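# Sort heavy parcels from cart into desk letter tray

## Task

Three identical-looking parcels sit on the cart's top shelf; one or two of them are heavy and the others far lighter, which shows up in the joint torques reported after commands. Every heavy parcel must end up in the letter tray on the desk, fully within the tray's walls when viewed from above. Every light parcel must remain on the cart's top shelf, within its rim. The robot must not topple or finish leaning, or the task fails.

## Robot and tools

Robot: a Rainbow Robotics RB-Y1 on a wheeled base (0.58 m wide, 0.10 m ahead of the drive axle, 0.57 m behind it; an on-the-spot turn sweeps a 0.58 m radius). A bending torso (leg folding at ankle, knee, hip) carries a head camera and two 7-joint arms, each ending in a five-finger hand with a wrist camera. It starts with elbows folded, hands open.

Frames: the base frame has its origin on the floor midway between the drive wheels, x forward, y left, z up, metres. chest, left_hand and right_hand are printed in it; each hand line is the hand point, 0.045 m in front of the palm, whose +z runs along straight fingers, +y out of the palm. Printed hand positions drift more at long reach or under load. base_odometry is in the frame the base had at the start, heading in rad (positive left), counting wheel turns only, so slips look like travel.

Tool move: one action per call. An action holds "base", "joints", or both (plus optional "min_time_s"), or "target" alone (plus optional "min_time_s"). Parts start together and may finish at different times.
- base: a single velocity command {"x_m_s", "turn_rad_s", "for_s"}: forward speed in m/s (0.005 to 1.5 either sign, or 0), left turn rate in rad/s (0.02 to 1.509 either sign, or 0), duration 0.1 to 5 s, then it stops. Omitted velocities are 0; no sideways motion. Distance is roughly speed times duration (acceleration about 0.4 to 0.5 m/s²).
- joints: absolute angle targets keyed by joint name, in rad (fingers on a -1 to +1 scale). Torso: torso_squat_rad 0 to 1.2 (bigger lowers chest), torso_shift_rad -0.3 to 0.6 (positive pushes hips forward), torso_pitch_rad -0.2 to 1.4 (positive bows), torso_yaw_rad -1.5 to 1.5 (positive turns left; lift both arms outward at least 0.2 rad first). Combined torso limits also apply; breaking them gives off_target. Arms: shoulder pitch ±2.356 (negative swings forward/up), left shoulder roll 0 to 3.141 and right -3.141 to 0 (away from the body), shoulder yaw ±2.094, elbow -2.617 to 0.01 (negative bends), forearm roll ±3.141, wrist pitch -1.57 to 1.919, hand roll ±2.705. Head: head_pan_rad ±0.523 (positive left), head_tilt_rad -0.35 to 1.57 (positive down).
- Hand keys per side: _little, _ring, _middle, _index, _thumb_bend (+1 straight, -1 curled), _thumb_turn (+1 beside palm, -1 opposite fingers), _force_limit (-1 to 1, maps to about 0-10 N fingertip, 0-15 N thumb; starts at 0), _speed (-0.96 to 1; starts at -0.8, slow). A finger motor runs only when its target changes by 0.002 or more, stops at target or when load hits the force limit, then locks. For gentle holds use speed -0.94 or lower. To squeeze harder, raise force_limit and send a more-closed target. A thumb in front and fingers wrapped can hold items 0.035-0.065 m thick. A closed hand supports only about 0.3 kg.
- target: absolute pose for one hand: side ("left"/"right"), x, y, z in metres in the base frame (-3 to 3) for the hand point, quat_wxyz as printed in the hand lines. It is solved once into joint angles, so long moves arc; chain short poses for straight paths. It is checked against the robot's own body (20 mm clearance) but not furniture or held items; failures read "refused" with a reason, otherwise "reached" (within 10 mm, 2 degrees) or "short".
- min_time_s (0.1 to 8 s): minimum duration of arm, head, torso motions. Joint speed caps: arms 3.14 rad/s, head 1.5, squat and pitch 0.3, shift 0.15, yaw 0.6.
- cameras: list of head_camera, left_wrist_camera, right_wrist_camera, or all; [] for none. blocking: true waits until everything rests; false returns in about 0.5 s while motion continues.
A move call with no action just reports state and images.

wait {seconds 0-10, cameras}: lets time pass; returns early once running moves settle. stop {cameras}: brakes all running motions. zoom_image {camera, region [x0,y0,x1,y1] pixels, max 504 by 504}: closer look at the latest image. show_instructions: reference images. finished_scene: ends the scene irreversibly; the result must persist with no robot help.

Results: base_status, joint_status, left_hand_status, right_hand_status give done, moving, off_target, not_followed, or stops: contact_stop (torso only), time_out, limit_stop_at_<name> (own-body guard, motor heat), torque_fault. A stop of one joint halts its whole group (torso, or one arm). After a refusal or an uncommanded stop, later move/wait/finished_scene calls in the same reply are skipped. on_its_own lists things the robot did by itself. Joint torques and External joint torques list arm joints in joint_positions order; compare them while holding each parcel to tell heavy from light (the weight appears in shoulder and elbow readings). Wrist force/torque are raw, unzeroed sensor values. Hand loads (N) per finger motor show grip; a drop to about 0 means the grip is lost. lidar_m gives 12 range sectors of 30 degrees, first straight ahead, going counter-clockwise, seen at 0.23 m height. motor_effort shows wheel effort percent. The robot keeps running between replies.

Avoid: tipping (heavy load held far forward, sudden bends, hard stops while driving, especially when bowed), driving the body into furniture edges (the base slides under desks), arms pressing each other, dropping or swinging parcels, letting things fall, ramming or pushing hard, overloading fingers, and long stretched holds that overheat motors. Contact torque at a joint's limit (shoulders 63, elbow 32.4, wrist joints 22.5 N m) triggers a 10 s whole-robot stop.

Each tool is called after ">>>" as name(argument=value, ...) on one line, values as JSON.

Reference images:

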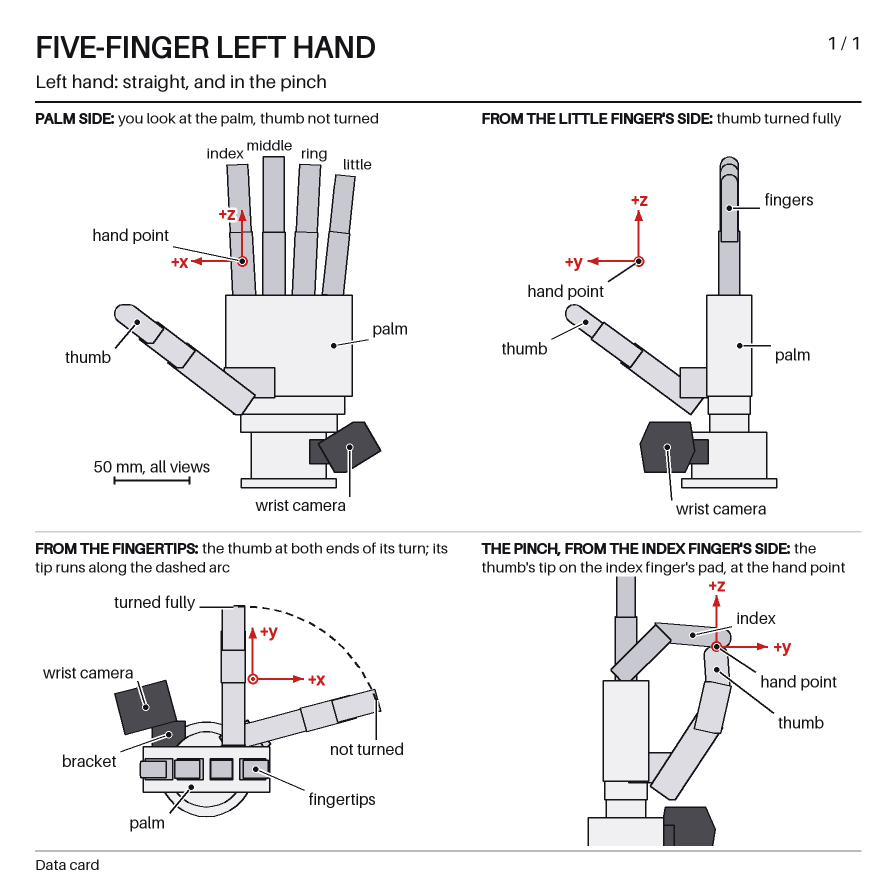

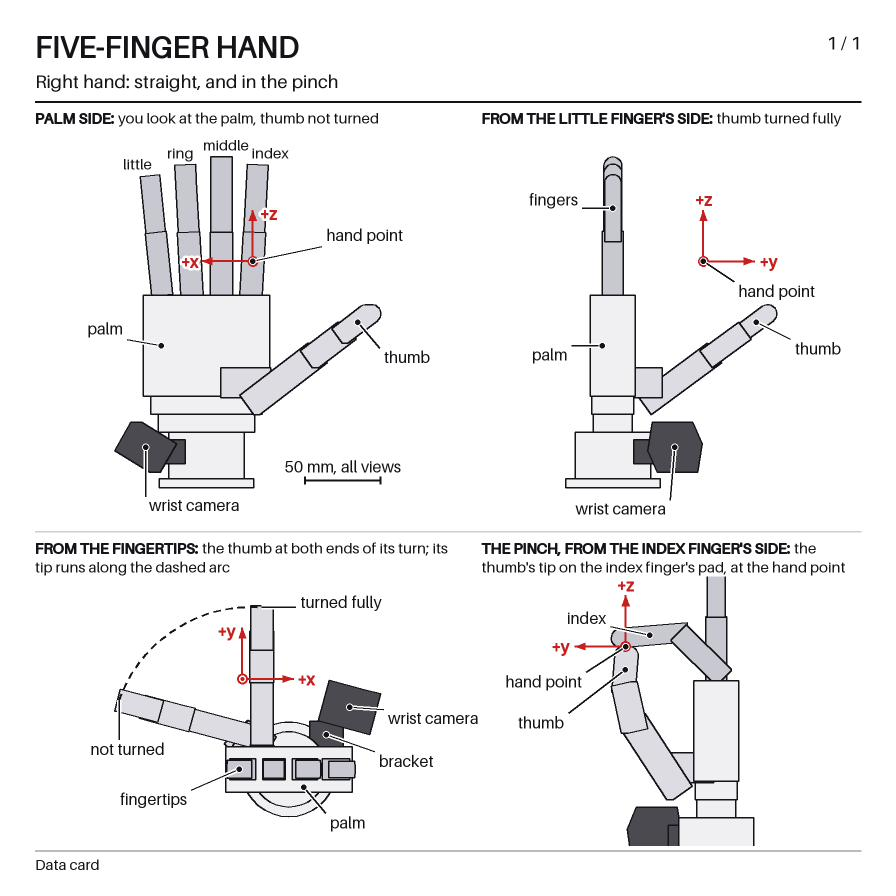

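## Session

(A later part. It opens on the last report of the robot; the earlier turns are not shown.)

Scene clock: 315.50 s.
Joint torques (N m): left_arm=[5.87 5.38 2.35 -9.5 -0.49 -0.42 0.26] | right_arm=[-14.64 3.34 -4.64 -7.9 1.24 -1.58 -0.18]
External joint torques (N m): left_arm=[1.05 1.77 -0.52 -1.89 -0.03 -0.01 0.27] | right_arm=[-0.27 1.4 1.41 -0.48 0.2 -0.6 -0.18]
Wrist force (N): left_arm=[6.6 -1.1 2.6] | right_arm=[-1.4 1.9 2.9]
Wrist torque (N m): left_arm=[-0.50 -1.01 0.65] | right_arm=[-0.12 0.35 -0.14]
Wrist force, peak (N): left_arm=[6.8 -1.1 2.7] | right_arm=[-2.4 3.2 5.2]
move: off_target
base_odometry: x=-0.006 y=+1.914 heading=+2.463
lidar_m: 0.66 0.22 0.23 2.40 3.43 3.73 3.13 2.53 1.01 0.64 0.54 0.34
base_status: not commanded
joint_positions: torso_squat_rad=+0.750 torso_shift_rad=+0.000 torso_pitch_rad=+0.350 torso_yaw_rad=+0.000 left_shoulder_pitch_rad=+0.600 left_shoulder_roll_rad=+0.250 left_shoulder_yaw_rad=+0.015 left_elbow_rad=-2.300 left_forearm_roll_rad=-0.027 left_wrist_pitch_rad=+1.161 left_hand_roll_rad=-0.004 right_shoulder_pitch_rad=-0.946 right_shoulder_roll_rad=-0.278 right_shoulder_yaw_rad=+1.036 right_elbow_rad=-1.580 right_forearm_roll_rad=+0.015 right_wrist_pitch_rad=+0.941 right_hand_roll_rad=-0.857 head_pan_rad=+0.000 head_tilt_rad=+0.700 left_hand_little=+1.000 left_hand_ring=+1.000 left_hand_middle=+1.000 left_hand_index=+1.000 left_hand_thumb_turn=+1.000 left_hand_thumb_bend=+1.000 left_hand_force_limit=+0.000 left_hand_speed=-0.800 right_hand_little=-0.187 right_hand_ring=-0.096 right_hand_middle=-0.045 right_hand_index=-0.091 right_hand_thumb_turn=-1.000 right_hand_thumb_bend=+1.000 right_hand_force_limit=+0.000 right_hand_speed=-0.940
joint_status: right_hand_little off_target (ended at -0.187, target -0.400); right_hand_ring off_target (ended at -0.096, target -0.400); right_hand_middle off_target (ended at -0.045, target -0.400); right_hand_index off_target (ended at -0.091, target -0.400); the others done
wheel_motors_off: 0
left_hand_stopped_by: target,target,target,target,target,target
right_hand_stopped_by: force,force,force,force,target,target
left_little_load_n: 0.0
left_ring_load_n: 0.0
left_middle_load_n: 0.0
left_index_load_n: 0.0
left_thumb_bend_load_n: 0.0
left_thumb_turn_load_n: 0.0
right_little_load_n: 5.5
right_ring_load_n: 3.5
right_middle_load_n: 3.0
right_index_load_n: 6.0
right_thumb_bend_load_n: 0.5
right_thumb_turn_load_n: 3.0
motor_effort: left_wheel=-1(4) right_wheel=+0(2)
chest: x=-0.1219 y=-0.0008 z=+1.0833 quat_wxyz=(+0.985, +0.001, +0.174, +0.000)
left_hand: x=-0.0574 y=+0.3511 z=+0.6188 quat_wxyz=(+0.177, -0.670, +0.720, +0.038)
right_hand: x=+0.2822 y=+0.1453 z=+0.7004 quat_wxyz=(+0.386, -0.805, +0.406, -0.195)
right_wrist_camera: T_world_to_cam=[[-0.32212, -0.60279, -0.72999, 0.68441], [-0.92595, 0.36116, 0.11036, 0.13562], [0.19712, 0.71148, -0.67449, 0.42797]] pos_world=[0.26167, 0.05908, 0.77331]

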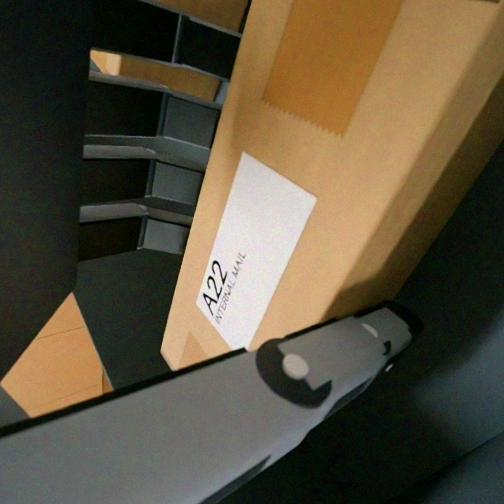

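Identical grip. Lift slightly.

>>> move(target={"side": "right", "x": 0.2822, "y": 0.1453, "z": 0.718, "quat_wxyz": [0.3867, -0.8053, 0.4059, -0.1949]}, min_time_s=3, cameras=["right_wrist_camera"])

>>> wait(seconds=0.5)

>>> wait(seconds=0.5)

Scene clock: 320.23 s.
Joint torques (N m): left_arm=[5.88 5.86 1.92 -9.46 -0.51 -0.41 0.09] | right_arm=[-19.48 0.55 -8.24 -10.22 1.29 -1.21 0.47]
External joint torques (N m): left_arm=[1.06 2.24 -0.95 -1.84 -0.04 0 0.1] | right_arm=[-4.98 -1.18 -1.99 -2.88 0.23 -0.21 0.46]
Wrist force (N): left_arm=[6.8 -0.9 2.3] | right_arm=[-2.1 4.6 3.6]
Wrist torque (N m): left_arm=[-0.45 -1.01 0.65] | right_arm=[0.09 0.36 0.05]
Wrist force, peak (N): left_arm=[6.9 -1.0 2.6] | right_arm=[-1.8 5.8 5.4]
move: done
base_odometry: x=-0.006 y=+1.914 heading=+2.463
lidar_m: 0.66 0.21 0.22 2.40 3.43 3.73 3.16 2.53 1.01 0.61 0.55 0.34
base_status: not commanded
joint_positions: torso_squat_rad=+0.750 torso_shift_rad=+0.000 torso_pitch_rad=+0.350 torso_yaw_rad=+0.000 left_shoulder_pitch_rad=+0.600 left_shoulder_roll_rad=+0.250 left_shoulder_yaw_rad=+0.015 left_elbow_rad=-2.300 left_forearm_roll_rad=-0.027 left_wrist_pitch_rad=+1.161 left_hand_roll_rad=-0.004 right_shoulder_pitch_rad=-0.963 right_shoulder_roll_rad=-0.291 right_shoulder_yaw_rad=+1.023 right_elbow_rad=-1.637 right_forearm_roll_rad=-0.016 right_wrist_pitch_rad=+0.995 right_hand_roll_rad=-0.842 head_pan_rad=+0.000 head_tilt_rad=+0.700 left_hand_little=+1.000 left_hand_ring=+1.000 left_hand_middle=+1.000 left_hand_index=+1.000 left_hand_thumb_turn=+1.000 left_hand_thumb_bend=+1.000 left_hand_force_limit=+0.000 left_hand_speed=-0.800 right_hand_little=-0.187 right_hand_ring=-0.097 right_hand_middle=-0.046 right_hand_index=-0.091 right_hand_thumb_turn=-1.000 right_hand_thumb_bend=+1.000 right_hand_force_limit=+0.000 right_hand_speed=-0.940
joint_status: all done
wheel_motors_off: 0
left_hand_stopped_by: target,target,target,target,target,target
right_hand_stopped_by: force,force,force,force,target,target
left_little_load_n: 0.0
left_ring_load_n: 0.0
left_middle_load_n: 0.0
left_index_load_n: 0.0
left_thumb_bend_load_n: 0.0
left_thumb_turn_load_n: 0.0
right_little_load_n: 1.0
right_ring_load_n: 0.0
right_middle_load_n: 0.0
right_index_load_n: 2.0
right_thumb_bend_load_n: 0.0
right_thumb_turn_load_n: 1.0
motor_effort: left_wheel=-2(3) right_wheel=+1(2)
chest: x=-0.1219 y=-0.0008 z=+1.0833 quat_wxyz=(+0.985, +0.001, +0.174, +0.000)
left_hand: x=-0.0574 y=+0.3511 z=+0.6188 quat_wxyz=(+0.177, -0.670, +0.720, +0.038)
right_hand: x=+0.2816 y=+0.1452 z=+0.7173 quat_wxyz=(+0.386, -0.805, +0.406, -0.194)
right_hand_status: reached (checked arc that bows 2 mm and turns the hand up to 0 deg, planned for 3.0 s): 1 mm and 0.1 deg off.
right_wrist_camera: T_world_to_cam=[[-0.32319, -0.60272, -0.72957, 0.69647], [-0.92581, 0.36107, 0.11183, 0.13213], [0.19602, 0.71159, -0.6747, 0.43999]] pos_world=[0.26118, 0.05898, 0.79021]

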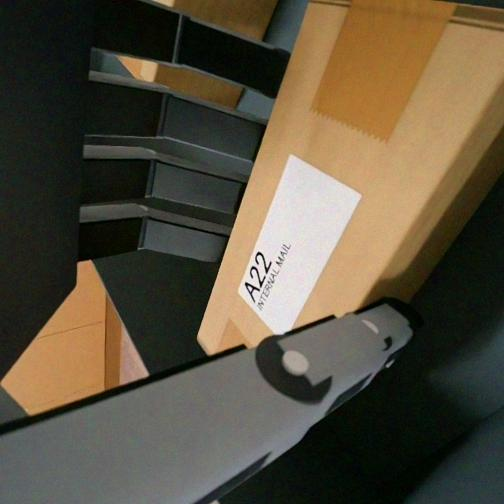

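Scene clock: 320.73 s.
Joint torques (N m): left_arm=[5.98 5.3 2.32 -9.26 -0.43 -0.56 0.24] | right_arm=[-19.96 -0.46 -8.15 -10.09 1.26 -1.25 0.14]
External joint torques (N m): left_arm=[1.16 1.68 -0.54 -1.65 0.03 -0.15 0.25] | right_arm=[-5.46 -2.19 -1.89 -2.75 0.2 -0.24 0.14]
Wrist force (N): left_arm=[6.2 -1.0 2.9] | right_arm=[-2.1 5.0 5.0]
Wrist torque (N m): left_arm=[-0.51 -0.93 0.59] | right_arm=[-0.04 0.25 0.03]
Wrist force, peak (N): left_arm=[6.7 -0.9 2.2] | right_arm=[-2.1 5.0 5.0]
base_odometry: x=-0.006 y=+1.914 heading=+2.463
lidar_m: 0.66 0.21 0.23 2.41 3.42 3.74 3.14 2.53 1.02 0.62 0.55 0.35
base_status: not commanded
joint_positions: torso_squat_rad=+0.750 torso_shift_rad=+0.000 torso_pitch_rad=+0.350 torso_yaw_rad=+0.000 left_shoulder_pitch_rad=+0.600 left_shoulder_roll_rad=+0.250 left_shoulder_yaw_rad=+0.015 left_elbow_rad=-2.300 left_forearm_roll_rad=-0.027 left_wrist_pitch_rad=+1.161 left_hand_roll_rad=-0.004 right_shoulder_pitch_rad=-0.963 right_shoulder_roll_rad=-0.291 right_shoulder_yaw_rad=+1.023 right_elbow_rad=-1.637 right_forearm_roll_rad=-0.016 right_wrist_pitch_rad=+0.995 right_hand_roll_rad=-0.842 head_pan_rad=+0.000 head_tilt_rad=+0.700 left_hand_little=+1.000 left_hand_ring=+1.000 left_hand_middle=+1.000 left_hand_index=+1.000 left_hand_thumb_turn=+1.000 left_hand_thumb_bend=+1.000 left_hand_force_limit=+0.000 left_hand_speed=-0.800 right_hand_little=-0.187 right_hand_ring=-0.097 right_hand_middle=-0.046 right_hand_index=-0.091 right_hand_thumb_turn=-1.000 right_hand_thumb_bend=+1.000 right_hand_force_limit=+0.000 right_hand_speed=-0.940
joint_status: all done
wheel_motors_off: 0
left_hand_stopped_by: target,target,target,target,target,target
right_hand_stopped_by: force,force,force,force,target,target
left_little_load_n: 0.0
left_ring_load_n: 0.0
left_middle_load_n: 0.0
left_index_load_n: 0.0
left_thumb_bend_load_n: 0.0
left_thumb_turn_load_n: 0.0
right_little_load_n: 1.0
right_ring_load_n: 0.0
right_middle_load_n: 0.0
right_index_load_n: 1.5
right_thumb_bend_load_n: 0.0
right_thumb_turn_load_n: 1.0
motor_effort: left_wheel=-2(3) right_wheel=+1(2)
chest: x=-0.1219 y=-0.0008 z=+1.0833 quat_wxyz=(+0.985, +0.001, +0.174, +0.000)
left_hand: x=-0.0574 y=+0.3511 z=+0.6188 quat_wxyz=(+0.177, -0.670, +0.720, +0.038)
right_hand: x=+0.2816 y=+0.1452 z=+0.7173 quat_wxyz=(+0.386, -0.805, +0.406, -0.194)
right_hand_status: reached (checked arc that bows 2 mm and turns the hand up to 0 deg, planned for 3.0 s): 1 mm and 0.1 deg off.
wait: 0.50 s; at rest by 0.27 s
pictures: none

Scene clock: 321.23 s.
Joint torques (N m): left_arm=[6.1 5.74 2.36 -9.2 -0.56 -0.43 0.25] | right_arm=[-20.01 0.3 -8.43 -10.21 1.18 -1.1 0.24]
External joint torques (N m): left_arm=[1.28 2.12 -0.51 -1.59 -0.09 -0.01 0.25] | right_arm=[-5.52 -1.43 -2.17 -2.87 0.12 -0.09 0.24]
Wrist force (N): left_arm=[6.2 -0.9 2.7] | right_arm=[-0.8 3.9 3.4]
Wrist torque (N m): left_arm=[-0.46 -0.94 0.62] | right_arm=[0.02 0.15 0.04]
Wrist force, peak (N): left_arm=[6.5 -0.9 2.8] | right_arm=[-2.3 5.3 4.7]
base_odometry: x=-0.006 y=+1.914 heading=+2.463
lidar_m: 0.67 0.21 0.22 2.39 3.44 3.74 3.15 2.55 1.00 0.62 0.54 0.34
base_status: not commanded
joint_positions: torso_squat_rad=+0.750 torso_shift_rad=+0.000 torso_pitch_rad=+0.350 torso_yaw_rad=+0.000 left_shoulder_pitch_rad=+0.600 left_shoulder_roll_rad=+0.250 left_shoulder_yaw_rad=+0.015 left_elbow_rad=-2.300 left_forearm_roll_rad=-0.027 left_wrist_pitch_rad=+1.161 left_hand_roll_rad=-0.004 right_shoulder_pitch_rad=-0.963 right_shoulder_roll_rad=-0.291 right_shoulder_yaw_rad=+1.023 right_elbow_rad=-1.637 right_forearm_roll_rad=-0.016 right_wrist_pitch_rad=+0.995 right_hand_roll_rad=-0.842 head_pan_rad=+0.000 head_tilt_rad=+0.700 left_hand_little=+1.000 left_hand_ring=+1.000 left_hand_middle=+1.000 left_hand_index=+1.000 left_hand_thumb_turn=+1.000 left_hand_thumb_bend=+1.000 left_hand_force_limit=+0.000 left_hand_speed=-0.800 right_hand_little=-0.187 right_hand_ring=-0.097 right_hand_middle=-0.046 right_hand_index=-0.091 right_hand_thumb_turn=-1.000 right_hand_thumb_bend=+1.000 right_hand_force_limit=+0.000 right_hand_speed=-0.940
joint_status: all done
wheel_motors_off: 0
left_hand_stopped_by: target,target,target,target,target,target
right_hand_stopped_by: force,force,force,force,target,target
left_little_load_n: 0.0
left_ring_load_n: 0.0
left_middle_load_n: 0.0
left_index_load_n: 0.0
left_thumb_bend_load_n: 0.0
left_thumb_turn_load_n: 0.0
right_little_load_n: 1.5
right_ring_load_n: 0.0
right_middle_load_n: 0.0
right_index_load_n: 2.0
right_thumb_bend_load_n: 0.0
right_thumb_turn_load_n: 1.0
motor_effort: left_wheel=-3(3) right_wheel=+1(2)
chest: x=-0.1219 y=-0.0008 z=+1.0833 quat_wxyz=(+0.985, +0.001, +0.174, +0.000)
left_hand: x=-0.0574 y=+0.3511 z=+0.6188 quat_wxyz=(+0.177, -0.670, +0.720, +0.038)
right_hand: x=+0.2816 y=+0.1452 z=+0.7173 quat_wxyz=(+0.386, -0.805, +0.406, -0.194)
right_hand_status: reached (checked arc that bows 2 mm and turns the hand up to 0 deg, planned for 3.0 s): 1 mm and 0.1 deg off.
wait: 0.50 s; at rest by 0.27 s
pictures: none

>>> move(joints={"right_hand_speed": -0.9, "right_hand_index": 0.4, "right_hand_middle": 0.4, "right_hand_ring": 0.4, "right_hand_little": 0.4})

>>> move(target={"side": "right", "x": 0.2785, "y": 0.143, "z": 0.695, "quat_wxyz": [0.3867, -0.8053, 0.4059, -0.1949]}, min_time_s=2, cameras=["right_wrist_camera"])

Scene clock: 341.07 s.
Joint torques (N m): left_arm=[6.06 5.66 2.19 -9.31 -0.51 -0.39 0.16] | right_arm=[-19.66 0.32 -8.25 -9.59 1.25 -1.2 0.25]
External joint torques (N m): left_arm=[1.24 2.05 -0.67 -1.7 -0.05 0.03 0.16] | right_arm=[-5.16 -1.41 -1.99 -2.24 0.19 -0.19 0.24]
Wrist force (N): left_arm=[6.0 -1.0 2.7] | right_arm=[-1.5 3.0 1.1]
Wrist torque (N m): left_arm=[-0.49 -0.90 0.61] | right_arm=[-0.08 0.34 0.00]
Wrist force, peak (N): left_arm=[6.8 -1.1 2.9] | right_arm=[-2.5 5.4 4.7]
move: done
base_odometry: x=-0.006 y=+1.914 heading=+2.463
lidar_m: 0.66 0.22 0.24 2.41 3.42 3.73 3.14 2.53 1.02 0.63 0.54 0.34
base_status: not commanded
joint_positions: torso_squat_rad=+0.750 torso_shift_rad=+0.000 torso_pitch_rad=+0.350 torso_yaw_rad=+0.000 left_shoulder_pitch_rad=+0.600 left_shoulder_roll_rad=+0.250 left_shoulder_yaw_rad=+0.015 left_elbow_rad=-2.300 left_forearm_roll_rad=-0.027 left_wrist_pitch_rad=+1.161 left_hand_roll_rad=-0.004 right_shoulder_pitch_rad=-0.963 right_shoulder_roll_rad=-0.291 right_shoulder_yaw_rad=+1.022 right_elbow_rad=-1.637 right_forearm_roll_rad=-0.016 right_wrist_pitch_rad=+0.995 right_hand_roll_rad=-0.842 head_pan_rad=+0.000 head_tilt_rad=+0.700 left_hand_little=+1.000 left_hand_ring=+1.000 left_hand_middle=+1.000 left_hand_index=+1.000 left_hand_thumb_turn=+1.000 left_hand_thumb_bend=+1.000 left_hand_force_limit=+0.000 left_hand_speed=-0.800 right_hand_little=+0.400 right_hand_ring=+0.400 right_hand_middle=+0.400 right_hand_index=+0.400 right_hand_thumb_turn=-1.000 right_hand_thumb_bend=+1.000 right_hand_force_limit=+0.000 right_hand_speed=-0.900
joint_status: all done
wheel_motors_off: 0
left_hand_stopped_by: target,target,target,target,target,target
right_hand_stopped_by: target,target,target,target,target,target
left_little_load_n: 0.0
left_ring_load_n: 0.0
left_middle_load_n: 0.0
left_index_load_n: 0.0
left_thumb_bend_load_n: 0.0
left_thumb_turn_load_n: 0.0
right_little_load_n: 0.0
right_ring_load_n: 0.0
right_middle_load_n: -0.5
right_index_load_n: 0.0
right_thumb_bend_load_n: 0.0
right_thumb_turn_load_n: 0.5
motor_effort: left_wheel=-2(4) right_wheel=+1(2)
chest: x=-0.1219 y=-0.0008 z=+1.0833 quat_wxyz=(+0.985, +0.001, +0.174, +0.000)
left_hand: x=-0.0574 y=+0.3511 z=+0.6188 quat_wxyz=(+0.177, -0.670, +0.720, +0.038)
right_hand: x=+0.2817 y=+0.1453 z=+0.7174 quat_wxyz=(+0.386, -0.805, +0.406, -0.194)
pictures: none

Scene clock: 343.40 s.
Joint torques (N m): left_arm=[5.38 5.58 2.47 -9.03 -0.44 -0.43 0.22] | right_arm=[-14.09 3.52 -5.22 -7.61 1.28 -1.75 -0.12]
External joint torques (N m): left_arm=[0.56 1.96 -0.39 -1.41 0.02 -0.01 0.23] | right_arm=[0.07 1.53 0.75 -0.15 0.24 -0.76 -0.13]
Wrist force (N): left_arm=[6.3 -1.2 2.3] | right_arm=[-1.3 2.6 3.2]
Wrist torque (N m): left_arm=[-0.51 -0.97 0.62] | right_arm=[-0.07 0.29 -0.09]
Wrist force, peak (N): left_arm=[6.9 -0.9 2.6] | right_arm=[-3.1 -14.7 -23.4]
move: done
base_odometry: x=-0.006 y=+1.914 heading=+2.463
lidar_m: 0.65 0.22 0.23 2.39 3.43 3.73 3.15 2.53 1.00 0.61 0.55 0.35
base_status: not commanded
joint_positions: torso_squat_rad=+0.750 torso_shift_rad=+0.000 torso_pitch_rad=+0.350 torso_yaw_rad=+0.000 left_shoulder_pitch_rad=+0.600 left_shoulder_roll_rad=+0.250 left_shoulder_yaw_rad=+0.015 left_elbow_rad=-2.300 left_forearm_roll_rad=-0.027 left_wrist_pitch_rad=+1.161 left_hand_roll_rad=-0.004 right_shoulder_pitch_rad=-0.930 right_shoulder_roll_rad=-0.283 right_shoulder_yaw_rad=+1.043 right_elbow_rad=-1.583 right_forearm_roll_rad=+0.031 right_wrist_pitch_rad=+0.931 right_hand_roll_rad=-0.864 head_pan_rad=+0.000 head_tilt_rad=+0.700 left_hand_little=+1.000 left_hand_ring=+1.000 left_hand_middle=+1.000 left_hand_index=+1.000 left_hand_thumb_turn=+1.000 left_hand_thumb_bend=+1.000 left_hand_force_limit=+0.000 left_hand_speed=-0.800 right_hand_little=+0.400 right_hand_ring=+0.400 right_hand_middle=+0.400 right_hand_index=+0.400 right_hand_thumb_turn=-1.000 right_hand_thumb_bend=+1.000 right_hand_force_limit=+0.000 right_hand_speed=-0.900
joint_status: all done
wheel_motors_off: 0
left_hand_stopped_by: target,target,target,target,target,target
right_hand_stopped_by: target,target,target,target,target,target
left_little_load_n: 0.0
left_ring_load_n: 0.0
left_middle_load_n: 0.0
left_index_load_n: 0.0
left_thumb_bend_load_n: 0.0
left_thumb_turn_load_n: 0.0
right_little_load_n: 0.0
right_ring_load_n: 0.0
right_middle_load_n: 0.0
right_index_load_n: 0.0
right_thumb_bend_load_n: 0.0
right_thumb_turn_load_n: 0.0
motor_effort: left_wheel=-2(3) right_wheel=+2(3)
chest: x=-0.1219 y=-0.0008 z=+1.0833 quat_wxyz=(+0.985, +0.001, +0.174, +0.000)
left_hand: x=-0.0574 y=+0.3511 z=+0.6188 quat_wxyz=(+0.177, -0.670, +0.720, +0.038)
right_hand: x=+0.2787 y=+0.1427 z=+0.6952 quat_wxyz=(+0.387, -0.805, +0.406, -0.195)
right_hand_status: reached (checked arc that bows 2 mm and turns the hand up to 0 deg, planned for 2.0 s): 0 mm and 0.0 deg off.
right_wrist_camera: T_world_to_cam=[[-0.32194, -0.60247, -0.73033, 0.67805], [-0.92595, 0.36121, 0.1102, 0.13401], [0.19741, 0.71173, -0.67414, 0.42658]] pos_world=[0.25817, 0.05648, 0.76801]

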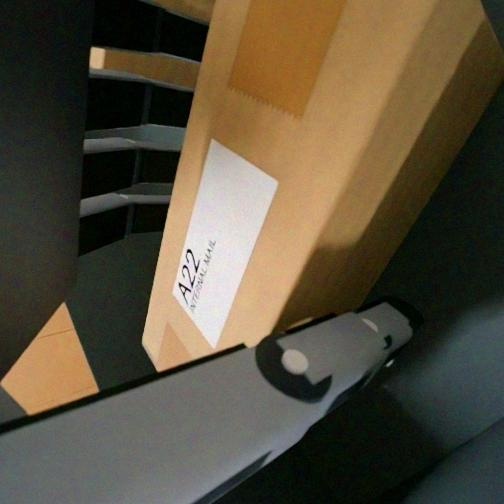

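>>> move(joints={"right_hand_speed": -0.95, "right_hand_force_limit": 0.4, "right_hand_index": -0.5, "right_hand_middle": -0.5, "right_hand_ring": -0.5, "right_hand_little": -0.5}, cameras=["right_wrist_camera"])

>>> wait(seconds=0.5)

Scene clock: 351.93 s.
Joint torques (N m): left_arm=[5.62 6.1 2.3 -9.01 -0.49 -0.38 0.16] | right_arm=[-14.13 2.8 -4.61 -8.02 1.03 -1.49 -0.34]
External joint torques (N m): left_arm=[0.8 2.49 -0.57 -1.4 -0.03 0.04 0.16] | right_arm=[0.02 0.82 1.35 -0.56 0 -0.51 -0.35]
Wrist force (N): left_arm=[6.3 -0.7 2.6] | right_arm=[-1.5 2.2 2.5]
Wrist torque (N m): left_arm=[-0.42 -0.95 0.62] | right_arm=[0.09 0.27 -0.11]
Wrist force, peak (N): left_arm=[6.8 -0.7 2.9] | right_arm=[-1.5 3.7 5.7]
move: off_target
base_odometry: x=-0.006 y=+1.914 heading=+2.463
lidar_m: 0.66 0.22 0.23 2.40 3.42 3.73 3.14 2.52 1.02 0.62 0.54 0.35
base_status: not commanded
joint_positions: torso_squat_rad=+0.750 torso_shift_rad=+0.000 torso_pitch_rad=+0.350 torso_yaw_rad=+0.000 left_shoulder_pitch_rad=+0.600 left_shoulder_roll_rad=+0.250 left_shoulder_yaw_rad=+0.015 left_elbow_rad=-2.300 left_forearm_roll_rad=-0.027 left_wrist_pitch_rad=+1.161 left_hand_roll_rad=-0.004 right_shoulder_pitch_rad=-0.930 right_shoulder_roll_rad=-0.283 right_shoulder_yaw_rad=+1.043 right_elbow_rad=-1.583 right_forearm_roll_rad=+0.031 right_wrist_pitch_rad=+0.931 right_hand_roll_rad=-0.864 head_pan_rad=+0.000 head_tilt_rad=+0.700 left_hand_little=+1.000 left_hand_ring=+1.000 left_hand_middle=+1.000 left_hand_index=+1.000 left_hand_thumb_turn=+1.000 left_hand_thumb_bend=+1.000 left_hand_force_limit=+0.000 left_hand_speed=-0.800 right_hand_little=-0.212 right_hand_ring=-0.108 right_hand_middle=-0.056 right_hand_index=-0.094 right_hand_thumb_turn=-1.000 right_hand_thumb_bend=+1.000 right_hand_force_limit=+0.400 right_hand_speed=-0.950
joint_status: right_hand_little off_target (ended at -0.212, target -0.500); right_hand_ring off_target (ended at -0.108, target -0.500); right_hand_middle off_target (ended at -0.056, target -0.500); right_hand_index off_target (ended at -0.094, target -0.500); the others done
wheel_motors_off: 0
left_hand_stopped_by: target,target,target,target,target,target
right_hand_stopped_by: force,force,force,force,target,target
left_little_load_n: 0.0
left_ring_load_n: 0.0
left_middle_load_n: 0.0
left_index_load_n: 0.0
left_thumb_bend_load_n: 0.0
left_thumb_turn_load_n: 0.0
right_little_load_n: 7.5
right_ring_load_n: 5.0
right_middle_load_n: 5.0
right_index_load_n: 7.5
right_thumb_bend_load_n: 0.5
right_thumb_turn_load_n: 3.5
motor_effort: left_wheel=-3(3) right_wheel=+0(3)
chest: x=-0.1219 y=-0.0008 z=+1.0833 quat_wxyz=(+0.985, +0.001, +0.174, +0.000)
left_hand: x=-0.0574 y=+0.3511 z=+0.6188 quat_wxyz=(+0.177, -0.670, +0.720, +0.038)
right_hand: x=+0.2787 y=+0.1427 z=+0.6952 quat_wxyz=(+0.386, -0.805, +0.406, -0.195)
right_wrist_camera: T_world_to_cam=[[-0.32195, -0.60251, -0.73029, 0.67799], [-0.92594, 0.36123, 0.11018, 0.13394], [0.19742, 0.71168, -0.67419, 0.42663]] pos_world=[0.25807, 0.05648, 0.76801]

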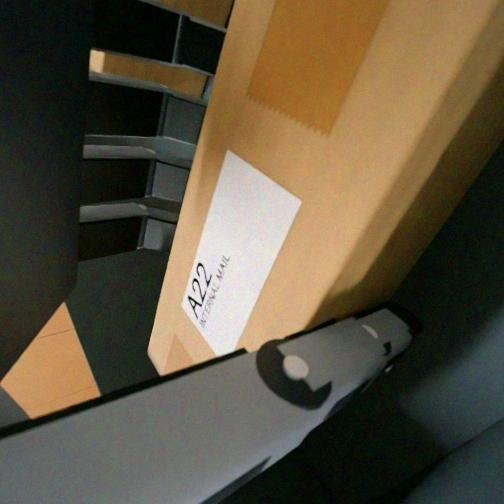

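Scene clock: 352.43 s.
Joint torques (N m): left_arm=[5.52 5.55 2.37 -8.98 -0.59 -0.43 0.16] | right_arm=[-14.06 3.49 -4.62 -7.91 1.16 -1.81 -0.21]
External joint torques (N m): left_arm=[0.7 1.93 -0.49 -1.36 -0.13 -0.02 0.17] | right_arm=[0.09 1.51 1.35 -0.45 0.13 -0.83 -0.21]
Wrist force (N): left_arm=[6.3 -0.8 2.3] | right_arm=[-1.5 1.9 3.0]
Wrist torque (N m): left_arm=[-0.46 -0.99 0.60] | right_arm=[0.00 0.28 -0.16]
Wrist force, peak (N): left_arm=[6.5 -0.9 2.6] | right_arm=[-2.2 2.1 3.3]
base_odometry: x=-0.006 y=+1.914 heading=+2.463
lidar_m: 0.67 0.22 0.23 2.41 3.43 3.74 3.14 2.53 1.03 0.63 0.53 0.35
base_status: not commanded
joint_positions: torso_squat_rad=+0.750 torso_shift_rad=+0.000 torso_pitch_rad=+0.350 torso_yaw_rad=+0.000 left_shoulder_pitch_rad=+0.600 left_shoulder_roll_rad=+0.250 left_shoulder_yaw_rad=+0.015 left_elbow_rad=-2.300 left_forearm_roll_rad=-0.027 left_wrist_pitch_rad=+1.161 left_hand_roll_rad=-0.004 right_shoulder_pitch_rad=-0.930 right_shoulder_roll_rad=-0.283 right_shoulder_yaw_rad=+1.043 right_elbow_rad=-1.583 right_forearm_roll_rad=+0.031 right_wrist_pitch_rad=+0.931 right_hand_roll_rad=-0.864 head_pan_rad=+0.000 head_tilt_rad=+0.700 left_hand_little=+1.000 left_hand_ring=+1.000 left_hand_middle=+1.000 left_hand_index=+1.000 left_hand_thumb_turn=+1.000 left_hand_thumb_bend=+1.000 left_hand_force_limit=+0.000 left_hand_speed=-0.800 right_hand_little=-0.212 right_hand_ring=-0.108 right_hand_middle=-0.056 right_hand_index=-0.094 right_hand_thumb_turn=-1.000 right_hand_thumb_bend=+1.000 right_hand_force_limit=+0.400 right_hand_speed=-0.950
joint_status: right_hand_little off_target (ended at -0.212, target -0.500); right_hand_ring off_target (ended at -0.108, target -0.500); right_hand_middle off_target (ended at -0.056, target -0.500); right_hand_index off_target (ended at -0.094, target -0.500); the others done
wheel_motors_off: 0
left_hand_stopped_by: target,target,target,target,target,target
right_hand_stopped_by: force,force,force,force,target,target
left_little_load_n: 0.0
left_ring_load_n: 0.0
left_middle_load_n: 0.0
left_index_load_n: 0.0
left_thumb_bend_load_n: 0.0
left_thumb_turn_load_n: 0.0
right_little_load_n: 7.0
right_ring_load_n: 4.5
right_middle_load_n: 5.0
right_index_load_n: 7.5
right_thumb_bend_load_n: 0.5
right_thumb_turn_load_n: 3.5
motor_effort: left_wheel=-2(3) right_wheel=+1(3)
chest: x=-0.1219 y=-0.0008 z=+1.0833 quat_wxyz=(+0.985, +0.001, +0.174, +0.000)
left_hand: x=-0.0574 y=+0.3511 z=+0.6188 quat_wxyz=(+0.177, -0.670, +0.720, +0.038)
right_hand: x=+0.2787 y=+0.1427 z=+0.6952 quat_wxyz=(+0.386, -0.805, +0.406, -0.195)
wait: 0.50 s; at rest by 0.27 s
pictures: none

>>> move(target={"side": "right", "x": 0.2787, "y": 0.1427, "z": 0.703, "quat_wxyz": [0.3867, -0.8053, 0.4059, -0.1949]}, min_time_s=3, cameras=["right_wrist_camera"])

>>> wait(seconds=0.5)

Scene clock: 357.47 s.
Joint torques (N m): left_arm=[5.34 5.65 2.23 -9.09 -0.38 -0.36 0.23] | right_arm=[-19.74 1 -7.77 -11.04 1.21 -1.43 0.34]
External joint torques (N m): left_arm=[0.52 2.03 -0.64 -1.48 0.08 0.05 0.23] | right_arm=[-5.54 -0.89 -1.71 -3.61 0.16 -0.44 0.33]
Wrist force (N): left_arm=[6.5 -1.1 2.6] | right_arm=[-1.8 5.5 5.1]
Wrist torque (N m): left_arm=[-0.48 -1.01 0.63] | right_arm=[0.01 0.32 0.02]
Wrist force, peak (N): left_arm=[6.7 -1.3 2.7] | right_arm=[-2.1 5.6 6.1]
move: done
base_odometry: x=-0.006 y=+1.914 heading=+2.463
lidar_m: 0.66 0.21 0.24 2.41 3.42 3.72 3.14 2.53 1.01 0.61 0.54 0.35
base_status: not commanded
joint_positions: torso_squat_rad=+0.750 torso_shift_rad=+0.000 torso_pitch_rad=+0.350 torso_yaw_rad=+0.000 left_shoulder_pitch_rad=+0.600 left_shoulder_roll_rad=+0.250 left_shoulder_yaw_rad=+0.015 left_elbow_rad=-2.300 left_forearm_roll_rad=-0.027 left_wrist_pitch_rad=+1.161 left_hand_roll_rad=-0.004 right_shoulder_pitch_rad=-0.937 right_shoulder_roll_rad=-0.289 right_shoulder_yaw_rad=+1.038 right_elbow_rad=-1.607 right_forearm_roll_rad=+0.017 right_wrist_pitch_rad=+0.955 right_hand_roll_rad=-0.858 head_pan_rad=+0.000 head_tilt_rad=+0.700 left_hand_little=+1.000 left_hand_ring=+1.000 left_hand_middle=+1.000 left_hand_index=+1.000 left_hand_thumb_turn=+1.000 left_hand_thumb_bend=+1.000 left_hand_force_limit=+0.000 left_hand_speed=-0.800 right_hand_little=-0.212 right_hand_ring=-0.109 right_hand_middle=-0.056 right_hand_index=-0.094 right_hand_thumb_turn=-1.000 right_hand_thumb_bend=+1.000 right_hand_force_limit=+0.400 right_hand_speed=-0.950
joint_status: all done
wheel_motors_off: 0
left_hand_stopped_by: target,target,target,target,target,target
right_hand_stopped_by: force,force,force,force,target,target
left_little_load_n: 0.0
left_ring_load_n: 0.0
left_middle_load_n: 0.0
left_index_load_n: 0.0
left_thumb_bend_load_n: 0.0
left_thumb_turn_load_n: 0.0
right_little_load_n: 3.5
right_ring_load_n: 0.0
right_middle_load_n: 0.0
right_index_load_n: 4.0
right_thumb_bend_load_n: 0.0
right_thumb_turn_load_n: 1.5
motor_effort: left_wheel=-2(3) right_wheel=+2(3)
chest: x=-0.1219 y=-0.0008 z=+1.0833 quat_wxyz=(+0.985, +0.001, +0.174, +0.000)
left_hand: x=-0.0574 y=+0.3511 z=+0.6188 quat_wxyz=(+0.177, -0.670, +0.720, +0.038)
right_hand: x=+0.2782 y=+0.1426 z=+0.7018 quat_wxyz=(+0.386, -0.805, +0.406, -0.194)
right_hand_status: reached (checked arc that bows 1 mm and turns the hand up to 0 deg, planned for 3.0 s): 1 mm and 0.1 deg off.
right_wrist_camera: T_world_to_cam=[[-0.3231, -0.60295, -0.72943, 0.68245], [-0.92586, 0.36095, 0.11175, 0.13173], [0.19591, 0.71145, -0.67487, 0.43228]] pos_world=[0.25778, 0.05638, 0.77481]

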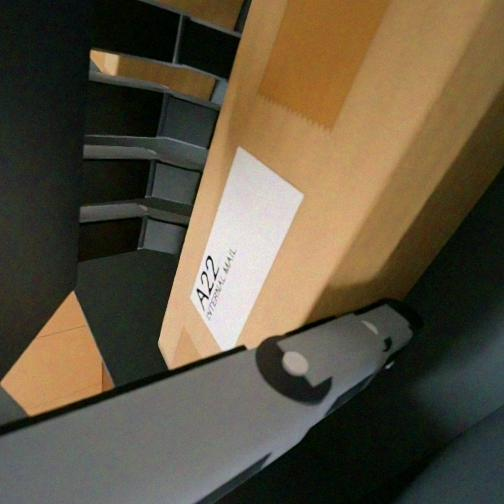

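Scene clock: 357.97 s.
Joint torques (N m): left_arm=[5.8 5.31 2.42 -8.97 -0.53 -0.35 0.21] | right_arm=[-19.25 0.52 -8.04 -11.3 1.07 -1.45 0.23]
External joint torques (N m): left_arm=[0.98 1.69 -0.44 -1.36 -0.06 0.06 0.21] | right_arm=[-5.06 -1.38 -1.98 -3.87 0.03 -0.46 0.23]
Wrist force (N): left_arm=[6.2 -1.1 2.8] | right_arm=[-1.6 5.4 5.3]
Wrist torque (N m): left_arm=[-0.52 -0.94 0.63] | right_arm=[0.03 0.30 0.03]
Wrist force, peak (N): left_arm=[6.7 -1.4 2.5] | right_arm=[-1.8 5.7 6.0]
base_odometry: x=-0.006 y=+1.914 heading=+2.463
lidar_m: 0.66 0.22 0.23 2.40 3.43 3.73 3.14 2.55 1.01 0.62 0.55 0.33
base_status: not commanded
joint_positions: torso_squat_rad=+0.750 torso_shift_rad=+0.000 torso_pitch_rad=+0.350 torso_yaw_rad=+0.000 left_shoulder_pitch_rad=+0.600 left_shoulder_roll_rad=+0.250 left_shoulder_yaw_rad=+0.015 left_elbow_rad=-2.300 left_forearm_roll_rad=-0.027 left_wrist_pitch_rad=+1.161 left_hand_roll_rad=-0.004 right_shoulder_pitch_rad=-0.937 right_shoulder_roll_rad=-0.289 right_shoulder_yaw_rad=+1.038 right_elbow_rad=-1.607 right_forearm_roll_rad=+0.017 right_wrist_pitch_rad=+0.955 right_hand_roll_rad=-0.858 head_pan_rad=+0.000 head_tilt_rad=+0.700 left_hand_little=+1.000 left_hand_ring=+1.000 left_hand_middle=+1.000 left_hand_index=+1.000 left_hand_thumb_turn=+1.000 left_hand_thumb_bend=+1.000 left_hand_force_limit=+0.000 left_hand_speed=-0.800 right_hand_little=-0.212 right_hand_ring=-0.109 right_hand_middle=-0.056 right_hand_index=-0.094 right_hand_thumb_turn=-1.000 right_hand_thumb_bend=+1.000 right_hand_force_limit=+0.400 right_hand_speed=-0.950
joint_status: all done
wheel_motors_off: 0
left_hand_stopped_by: target,target,target,target,target,target
right_hand_stopped_by: force,force,force,force,target,target
left_little_load_n: 0.0
left_ring_load_n: 0.0
left_middle_load_n: 0.0
left_index_load_n: 0.0
left_thumb_bend_load_n: 0.0
left_thumb_turn_load_n: 0.0
right_little_load_n: 3.0
right_ring_load_n: 0.0
right_middle_load_n: 0.0
right_index_load_n: 3.5
right_thumb_bend_load_n: 0.5
right_thumb_turn_load_n: 1.5
motor_effort: left_wheel=-1(3) right_wheel=+2(3)
chest: x=-0.1219 y=-0.0008 z=+1.0833 quat_wxyz=(+0.985, +0.001, +0.174, +0.000)
left_hand: x=-0.0574 y=+0.3511 z=+0.6188 quat_wxyz=(+0.177, -0.670, +0.720, +0.038)
right_hand: x=+0.2782 y=+0.1426 z=+0.7018 quat_wxyz=(+0.386, -0.805, +0.406, -0.194)
right_hand_status: reached (checked arc that bows 1 mm and turns the hand up to 0 deg, planned for 3.0 s): 1 mm and 0.1 deg off.
wait: 0.50 s; at rest by 0.27 s
pictures: none

>>> move(target={"side": "right", "x": 0.2782, "y": 0.1427, "z": 0.711, "quat_wxyz": [0.3867, -0.8053, 0.4059, -0.1949]}, min_time_s=4, cameras=["right_wrist_camera", "head_camera"])

Scene clock: 368.30 s.
Joint torques (N m): left_arm=[5.51 5.53 2.39 -8.93 -0.51 -0.5 0.17] | right_arm=[-19.95 1.08 -8.2 -11.08 1.46 -1.56 0.29]
External joint torques (N m): left_arm=[0.69 1.91 -0.47 -1.32 -0.05 -0.09 0.18] | right_arm=[-5.7 -0.72 -2.05 -3.68 0.4 -0.56 0.29]
Wrist force (N): left_arm=[6.1 -1.0 2.5] | right_arm=[-1.8 5.5 5.4]
Wrist torque (N m): left_arm=[-0.48 -0.92 0.61] | right_arm=[0.03 0.35 0.04]
Wrist force, peak (N): left_arm=[6.8 -0.8 2.8] | right_arm=[-1.5 5.8 6.5]
move: done
base_odometry: x=-0.006 y=+1.914 heading=+2.463
lidar_m: 0.65 0.22 0.23 2.38 3.44 3.73 3.14 2.52 1.01 0.62 0.54 0.35
base_status: not commanded
joint_positions: torso_squat_rad=+0.750 torso_shift_rad=+0.000 torso_pitch_rad=+0.350 torso_yaw_rad=+0.000 left_shoulder_pitch_rad=+0.600 left_shoulder_roll_rad=+0.250 left_shoulder_yaw_rad=+0.015 left_elbow_rad=-2.300 left_forearm_roll_rad=-0.027 left_wrist_pitch_rad=+1.161 left_hand_roll_rad=-0.004 right_shoulder_pitch_rad=-0.944 right_shoulder_roll_rad=-0.295 right_shoulder_yaw_rad=+1.032 right_elbow_rad=-1.635 right_forearm_roll_rad=+0.003 right_wrist_pitch_rad=+0.981 right_hand_roll_rad=-0.851 head_pan_rad=+0.000 head_tilt_rad=+0.700 left_hand_little=+1.000 left_hand_ring=+1.000 left_hand_middle=+1.000 left_hand_index=+1.000 left_hand_thumb_turn=+1.000 left_hand_thumb_bend=+1.000 left_hand_force_limit=+0.000 left_hand_speed=-0.800 right_hand_little=-0.212 right_hand_ring=-0.109 right_hand_middle=-0.056 right_hand_index=-0.094 right_hand_thumb_turn=-1.000 right_hand_thumb_bend=+1.000 right_hand_force_limit=+0.400 right_hand_speed=-0.950
joint_status: all done
wheel_motors_off: 0
left_hand_stopped_by: target,target,target,target,target,target
right_hand_stopped_by: force,force,force,force,target,target
left_little_load_n: 0.0
left_ring_load_n: 0.0
left_middle_load_n: 0.0
left_index_load_n: 0.0
left_thumb_bend_load_n: 0.0
left_thumb_turn_load_n: 0.0
right_little_load_n: 3.5
right_ring_load_n: 0.5
right_middle_load_n: 0.0
right_index_load_n: 3.5
right_thumb_bend_load_n: 0.5
right_thumb_turn_load_n: 1.5
motor_effort: left_wheel=-1(3) right_wheel=+2(3)
chest: x=-0.1219 y=-0.0008 z=+1.0833 quat_wxyz=(+0.985, +0.001, +0.174, +0.000)
left_hand: x=-0.0574 y=+0.3511 z=+0.6188 quat_wxyz=(+0.177, -0.670, +0.720, +0.038)
right_hand: x=+0.2777 y=+0.1426 z=+0.7098 quat_wxyz=(+0.386, -0.805, +0.406, -0.194)
right_hand_status: reached (checked arc that bows 1 mm and turns the hand up to 0 deg, planned for 4.0 s): 1 mm and 0.1 deg off.
pictures: head_camera, right_wrist_camera
head_camera: T_world_to_cam=[[-0.04165, -0.99854, 0.03437, -0.0415], [-0.8588, 0.0182, -0.51199, 0.67487], [0.51062, -0.05085, -0.8583, 1.0466]] pos_world=[0.04343, -0.0005, 1.24525]
right_wrist_camera: T_world_to_cam=[[-0.32304, -0.60297, -0.72943, 0.6881], [-0.92588, 0.36092, 0.1117, 0.13039], [0.19591, 0.71145, -0.67487, 0.43764]] pos_world=[0.25728, 0.05648, 0.78271]

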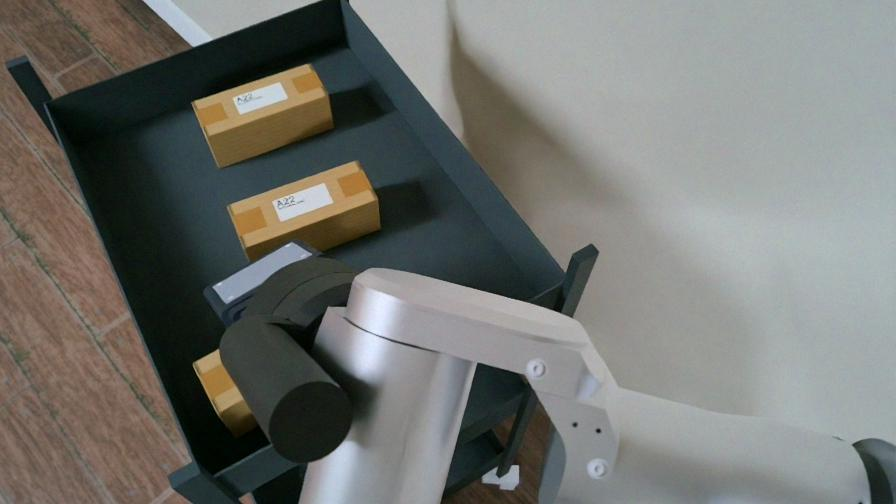

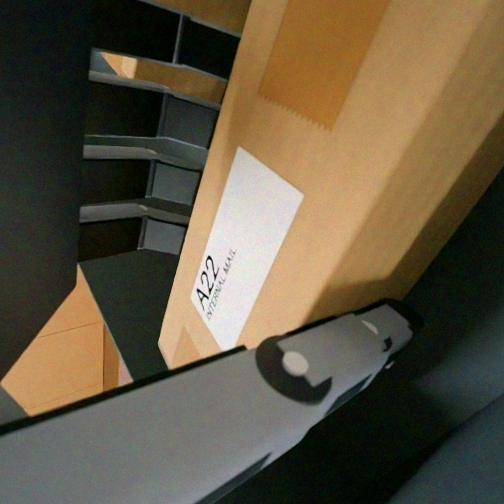

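>>> move(joints={"right_hand_speed": -0.95, "right_hand_force_limit": 0.2, "right_hand_index": -0.6, "right_hand_middle": -0.6, "right_hand_ring": -0.6, "right_hand_little": -0.6}, cameras=["right_wrist_camera"])

Scene clock: 371.57 s.
Joint torques (N m): left_arm=[5.7 5.32 2.26 -8.93 -0.41 -0.35 0.18] | right_arm=[-20.18 0.57 -8.03 -10.85 1.2 -1.38 0.27]
External joint torques (N m): left_arm=[0.88 1.71 -0.6 -1.32 0.05 0.06 0.18] | right_arm=[-5.93 -1.24 -1.88 -3.44 0.15 -0.39 0.26]
Wrist force (N): left_arm=[6.2 -0.8 2.4] | right_arm=[-1.4 5.7 5.4]
Wrist torque (N m): left_arm=[-0.46 -0.93 0.59] | right_arm=[0.05 0.28 0.05]
Wrist force, peak (N): left_arm=[6.6 -0.8 3.0] | right_arm=[-1.8 5.9 6.3]
move: off_target
base_odometry: x=-0.006 y=+1.914 heading=+2.463
lidar_m: 0.66 0.22 0.23 2.41 3.43 3.72 3.13 2.53 1.01 0.62 0.54 0.35
base_status: not commanded
joint_positions: torso_squat_rad=+0.750 torso_shift_rad=+0.000 torso_pitch_rad=+0.350 torso_yaw_rad=+0.000 left_shoulder_pitch_rad=+0.600 left_shoulder_roll_rad=+0.250 left_shoulder_yaw_rad=+0.015 left_elbow_rad=-2.300 left_forearm_roll_rad=-0.027 left_wrist_pitch_rad=+1.161 left_hand_roll_rad=-0.004 right_shoulder_pitch_rad=-0.944 right_shoulder_roll_rad=-0.295 right_shoulder_yaw_rad=+1.032 right_elbow_rad=-1.635 right_forearm_roll_rad=+0.003 right_wrist_pitch_rad=+0.981 right_hand_roll_rad=-0.851 head_pan_rad=+0.000 head_tilt_rad=+0.700 left_hand_little=+1.000 left_hand_ring=+1.000 left_hand_middle=+1.000 left_hand_index=+1.000 left_hand_thumb_turn=+1.000 left_hand_thumb_bend=+1.000 left_hand_force_limit=+0.000 left_hand_speed=-0.800 right_hand_little=-0.249 right_hand_ring=-0.154 right_hand_middle=-0.096 right_hand_index=-0.111 right_hand_thumb_turn=-1.000 right_hand_thumb_bend=+1.000 right_hand_force_limit=+0.200 right_hand_speed=-0.950
joint_status: right_hand_little off_target (ended at -0.249, target -0.600); right_hand_ring off_target (ended at -0.154, target -0.600); right_hand_middle off_target (ended at -0.096, target -0.600); right_hand_index off_target (ended at -0.111, target -0.600); the others done
wheel_motors_off: 0
left_hand_stopped_by: target,target,target,target,target,target
right_hand_stopped_by: force,force,force,force,target,target
left_little_load_n: 0.0
left_ring_load_n: 0.0
left_middle_load_n: 0.0
left_index_load_n: 0.0
left_thumb_bend_load_n: 0.0
left_thumb_turn_load_n: 0.0
right_little_load_n: 5.5
right_ring_load_n: 6.0
right_middle_load_n: 6.0
right_index_load_n: 6.0
right_thumb_bend_load_n: 1.0
right_thumb_turn_load_n: 4.0
motor_effort: left_wheel=-1(2) right_wheel=+2(2)
chest: x=-0.1219 y=-0.0008 z=+1.0833 quat_wxyz=(+0.985, +0.001, +0.174, +0.000)
left_hand: x=-0.0574 y=+0.3511 z=+0.6188 quat_wxyz=(+0.177, -0.670, +0.720, +0.038)
right_hand: x=+0.2777 y=+0.1426 z=+0.7098 quat_wxyz=(+0.386, -0.805, +0.406, -0.194)
right_wrist_camera: T_world_to_cam=[[-0.32304, -0.60297, -0.72943, 0.6881], [-0.92588, 0.36092, 0.1117, 0.13039], [0.19591, 0.71145, -0.67487, 0.43764]] pos_world=[0.25728, 0.05648, 0.78271]

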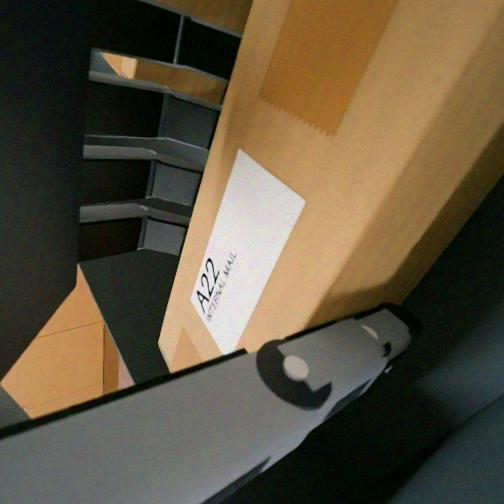

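>>> move(target={"side": "right", "x": 0.279, "y": 0.143, "z": 0.78, "quat_wxyz": [0.3867, -0.8053, 0.4059, -0.1949]}, min_time_s=4)

>>> move(target={"side": "right", "x": 0.279, "y": 0.143, "z": 0.86, "quat_wxyz": [0.3867, -0.8053, 0.4059, -0.1949]}, min_time_s=4, cameras=["right_wrist_camera", "head_camera"])

Scene clock: 380.83 s.
Joint torques (N m): left_arm=[5.53 5.54 2.27 -9.17 -0.51 -0.43 0.2] | right_arm=[-21.33 0.02 -9.85 -10.2 1.44 -1.42 0.24]
External joint torques (N m): left_arm=[0.71 1.93 -0.59 -1.55 -0.05 -0.01 0.2] | right_arm=[-6.42 -0.97 -3.03 -3.32 0.32 -0.37 0.24]
Wrist force (N): left_arm=[6.0 -0.9 2.3] | right_arm=[-1.4 5.5 5.8]
Wrist torque (N m): left_arm=[-0.45 -0.93 0.60] | right_arm=[0.02 0.28 0.04]
Wrist force, peak (N): left_arm=[6.9 -0.9 2.7] | right_arm=[-1.5 5.9 6.5]
move: done
base_odometry: x=-0.006 y=+1.914 heading=+2.463
lidar_m: 0.68 0.22 0.23 2.39 3.43 3.73 3.14 2.54 1.00 0.62 0.55 0.34
base_status: not commanded
joint_positions: torso_squat_rad=+0.750 torso_shift_rad=+0.000 torso_pitch_rad=+0.350 torso_yaw_rad=+0.000 left_shoulder_pitch_rad=+0.600 left_shoulder_roll_rad=+0.250 left_shoulder_yaw_rad=+0.015 left_elbow_rad=-2.300 left_forearm_roll_rad=-0.027 left_wrist_pitch_rad=+1.161 left_hand_roll_rad=-0.004 right_shoulder_pitch_rad=-1.031 right_shoulder_roll_rad=-0.324 right_shoulder_yaw_rad=+0.960 right_elbow_rad=-1.820 right_forearm_roll_rad=-0.118 right_wrist_pitch_rad=+1.191 right_hand_roll_rad=-0.804 head_pan_rad=+0.000 head_tilt_rad=+0.700 left_hand_little=+1.000 left_hand_ring=+1.000 left_hand_middle=+1.000 left_hand_index=+1.000 left_hand_thumb_turn=+1.000 left_hand_thumb_bend=+1.000 left_hand_force_limit=+0.000 left_hand_speed=-0.800 right_hand_little=-0.249 right_hand_ring=-0.154 right_hand_middle=-0.096 right_hand_index=-0.111 right_hand_thumb_turn=-1.000 right_hand_thumb_bend=+1.000 right_hand_force_limit=+0.200 right_hand_speed=-0.950
joint_status: all done
wheel_motors_off: 0
left_hand_stopped_by: target,target,target,target,target,target
right_hand_stopped_by: force,force,force,force,target,target
left_little_load_n: 0.0
left_ring_load_n: 0.0
left_middle_load_n: 0.0
left_index_load_n: 0.0
left_thumb_bend_load_n: 0.0
left_thumb_turn_load_n: 0.0
right_little_load_n: 5.5
right_ring_load_n: 6.0
right_middle_load_n: 6.0
right_index_load_n: 6.0
right_thumb_bend_load_n: 1.0
right_thumb_turn_load_n: 4.0
motor_effort: left_wheel=-2(3) right_wheel=+1(3)
chest: x=-0.1219 y=-0.0008 z=+1.0833 quat_wxyz=(+0.985, +0.001, +0.174, +0.000)
left_hand: x=-0.0574 y=+0.3511 z=+0.6188 quat_wxyz=(+0.177, -0.670, +0.720, +0.038)
right_hand: x=+0.2785 y=+0.1428 z=+0.7791 quat_wxyz=(+0.386, -0.805, +0.406, -0.194)
right_hand_status: reached (checked arc that bows 6 mm and turns the hand up to 1 deg, planned for 4.0 s): 1 mm and 0.1 deg off.
pictures: none

Scene clock: 385.17 s.
Joint torques (N m): left_arm=[5.55 5.34 2.11 -9.02 -0.46 -0.32 0.09] | right_arm=[-21.68 1.46 -9.36 -8.7 1.59 -1.39 0.11]
External joint torques (N m): left_arm=[0.73 1.73 -0.75 -1.41 0 0.09 0.1] | right_arm=[-5.89 1.48 -2.12 -2.91 0.45 -0.31 0.1]
Wrist force (N): left_arm=[6.0 -0.6 2.5] | right_arm=[-2.0 5.7 5.3]
Wrist torque (N m): left_arm=[-0.41 -0.93 0.58] | right_arm=[0.06 0.38 -0.02]
Wrist force, peak (N): left_arm=[6.8 -1.2 2.7] | right_arm=[-1.9 6.4 5.8]
move: done
base_odometry: x=-0.006 y=+1.914 heading=+2.463
lidar_m: 0.67 0.22 0.24 2.40 3.44 3.72 3.14 2.54 1.00 0.62 0.54 0.35
base_status: not commanded
joint_positions: torso_squat_rad=+0.750 torso_shift_rad=+0.000 torso_pitch_rad=+0.350 torso_yaw_rad=+0.000 left_shoulder_pitch_rad=+0.600 left_shoulder_roll_rad=+0.250 left_shoulder_yaw_rad=+0.015 left_elbow_rad=-2.300 left_forearm_roll_rad=-0.027 left_wrist_pitch_rad=+1.161 left_hand_roll_rad=-0.004 right_shoulder_pitch_rad=-1.165 right_shoulder_roll_rad=-0.324 right_shoulder_yaw_rad=+0.848 right_elbow_rad=-1.953 right_forearm_roll_rad=-0.260 right_wrist_pitch_rad=+1.417 right_hand_roll_rad=-0.774 head_pan_rad=+0.000 head_tilt_rad=+0.700 left_hand_little=+1.000 left_hand_ring=+1.000 left_hand_middle=+1.000 left_hand_index=+1.000 left_hand_thumb_turn=+1.000 left_hand_thumb_bend=+1.000 left_hand_force_limit=+0.000 left_hand_speed=-0.800 right_hand_little=-0.249 right_hand_ring=-0.154 right_hand_middle=-0.096 right_hand_index=-0.111 right_hand_thumb_turn=-1.000 right_hand_thumb_bend=+1.000 right_hand_force_limit=+0.200 right_hand_speed=-0.950
joint_status: all done
wheel_motors_off: 0
left_hand_stopped_by: target,target,target,target,target,target
right_hand_stopped_by: force,force,force,force,target,target
left_little_load_n: 0.0
left_ring_load_n: 0.0
left_middle_load_n: 0.0
left_index_load_n: 0.0
left_thumb_bend_load_n: 0.0
left_thumb_turn_load_n: 0.0
right_little_load_n: 6.0
right_ring_load_n: 6.0
right_middle_load_n: 6.5
right_index_load_n: 6.0
right_thumb_bend_load_n: 1.0
right_thumb_turn_load_n: 4.0
motor_effort: left_wheel=-1(3) right_wheel=+2(3)
chest: x=-0.1219 y=-0.0008 z=+1.0833 quat_wxyz=(+0.985, +0.001, +0.174, +0.000)
left_hand: x=-0.0574 y=+0.3511 z=+0.6188 quat_wxyz=(+0.177, -0.670, +0.720, +0.038)
right_hand: x=+0.2789 y=+0.1425 z=+0.8590 quat_wxyz=(+0.386, -0.805, +0.406, -0.195)
right_hand_status: reached (checked arc that bows 3 mm and turns the hand up to 1 deg, planned for 4.0 s): 1 mm and 0.1 deg off.
pictures: head_camera, right_wrist_camera
head_camera: T_world_to_cam=[[-0.04165, -0.99854, 0.03437, -0.0415], [-0.8588, 0.0182, -0.51199, 0.67487], [0.51062, -0.05085, -0.8583, 1.0466]] pos_world=[0.04343, -0.0005, 1.24525]
right_wrist_camera: T_world_to_cam=[[-0.32349, -0.60311, -0.72912, 0.79713], [-0.9256, 0.36171, 0.11147, 0.11487], [0.19651, 0.71093, -0.67525, 0.53848]] pos_world=[0.25838, 0.05638, 0.93201]

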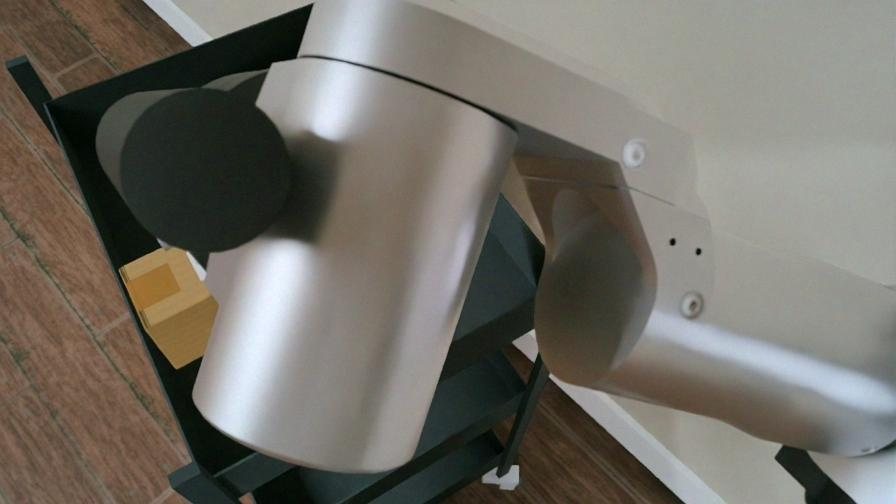

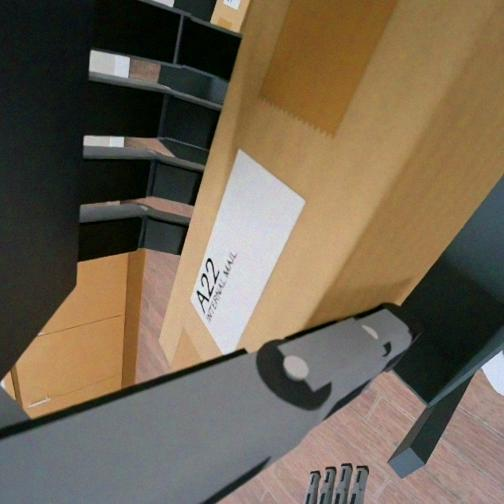

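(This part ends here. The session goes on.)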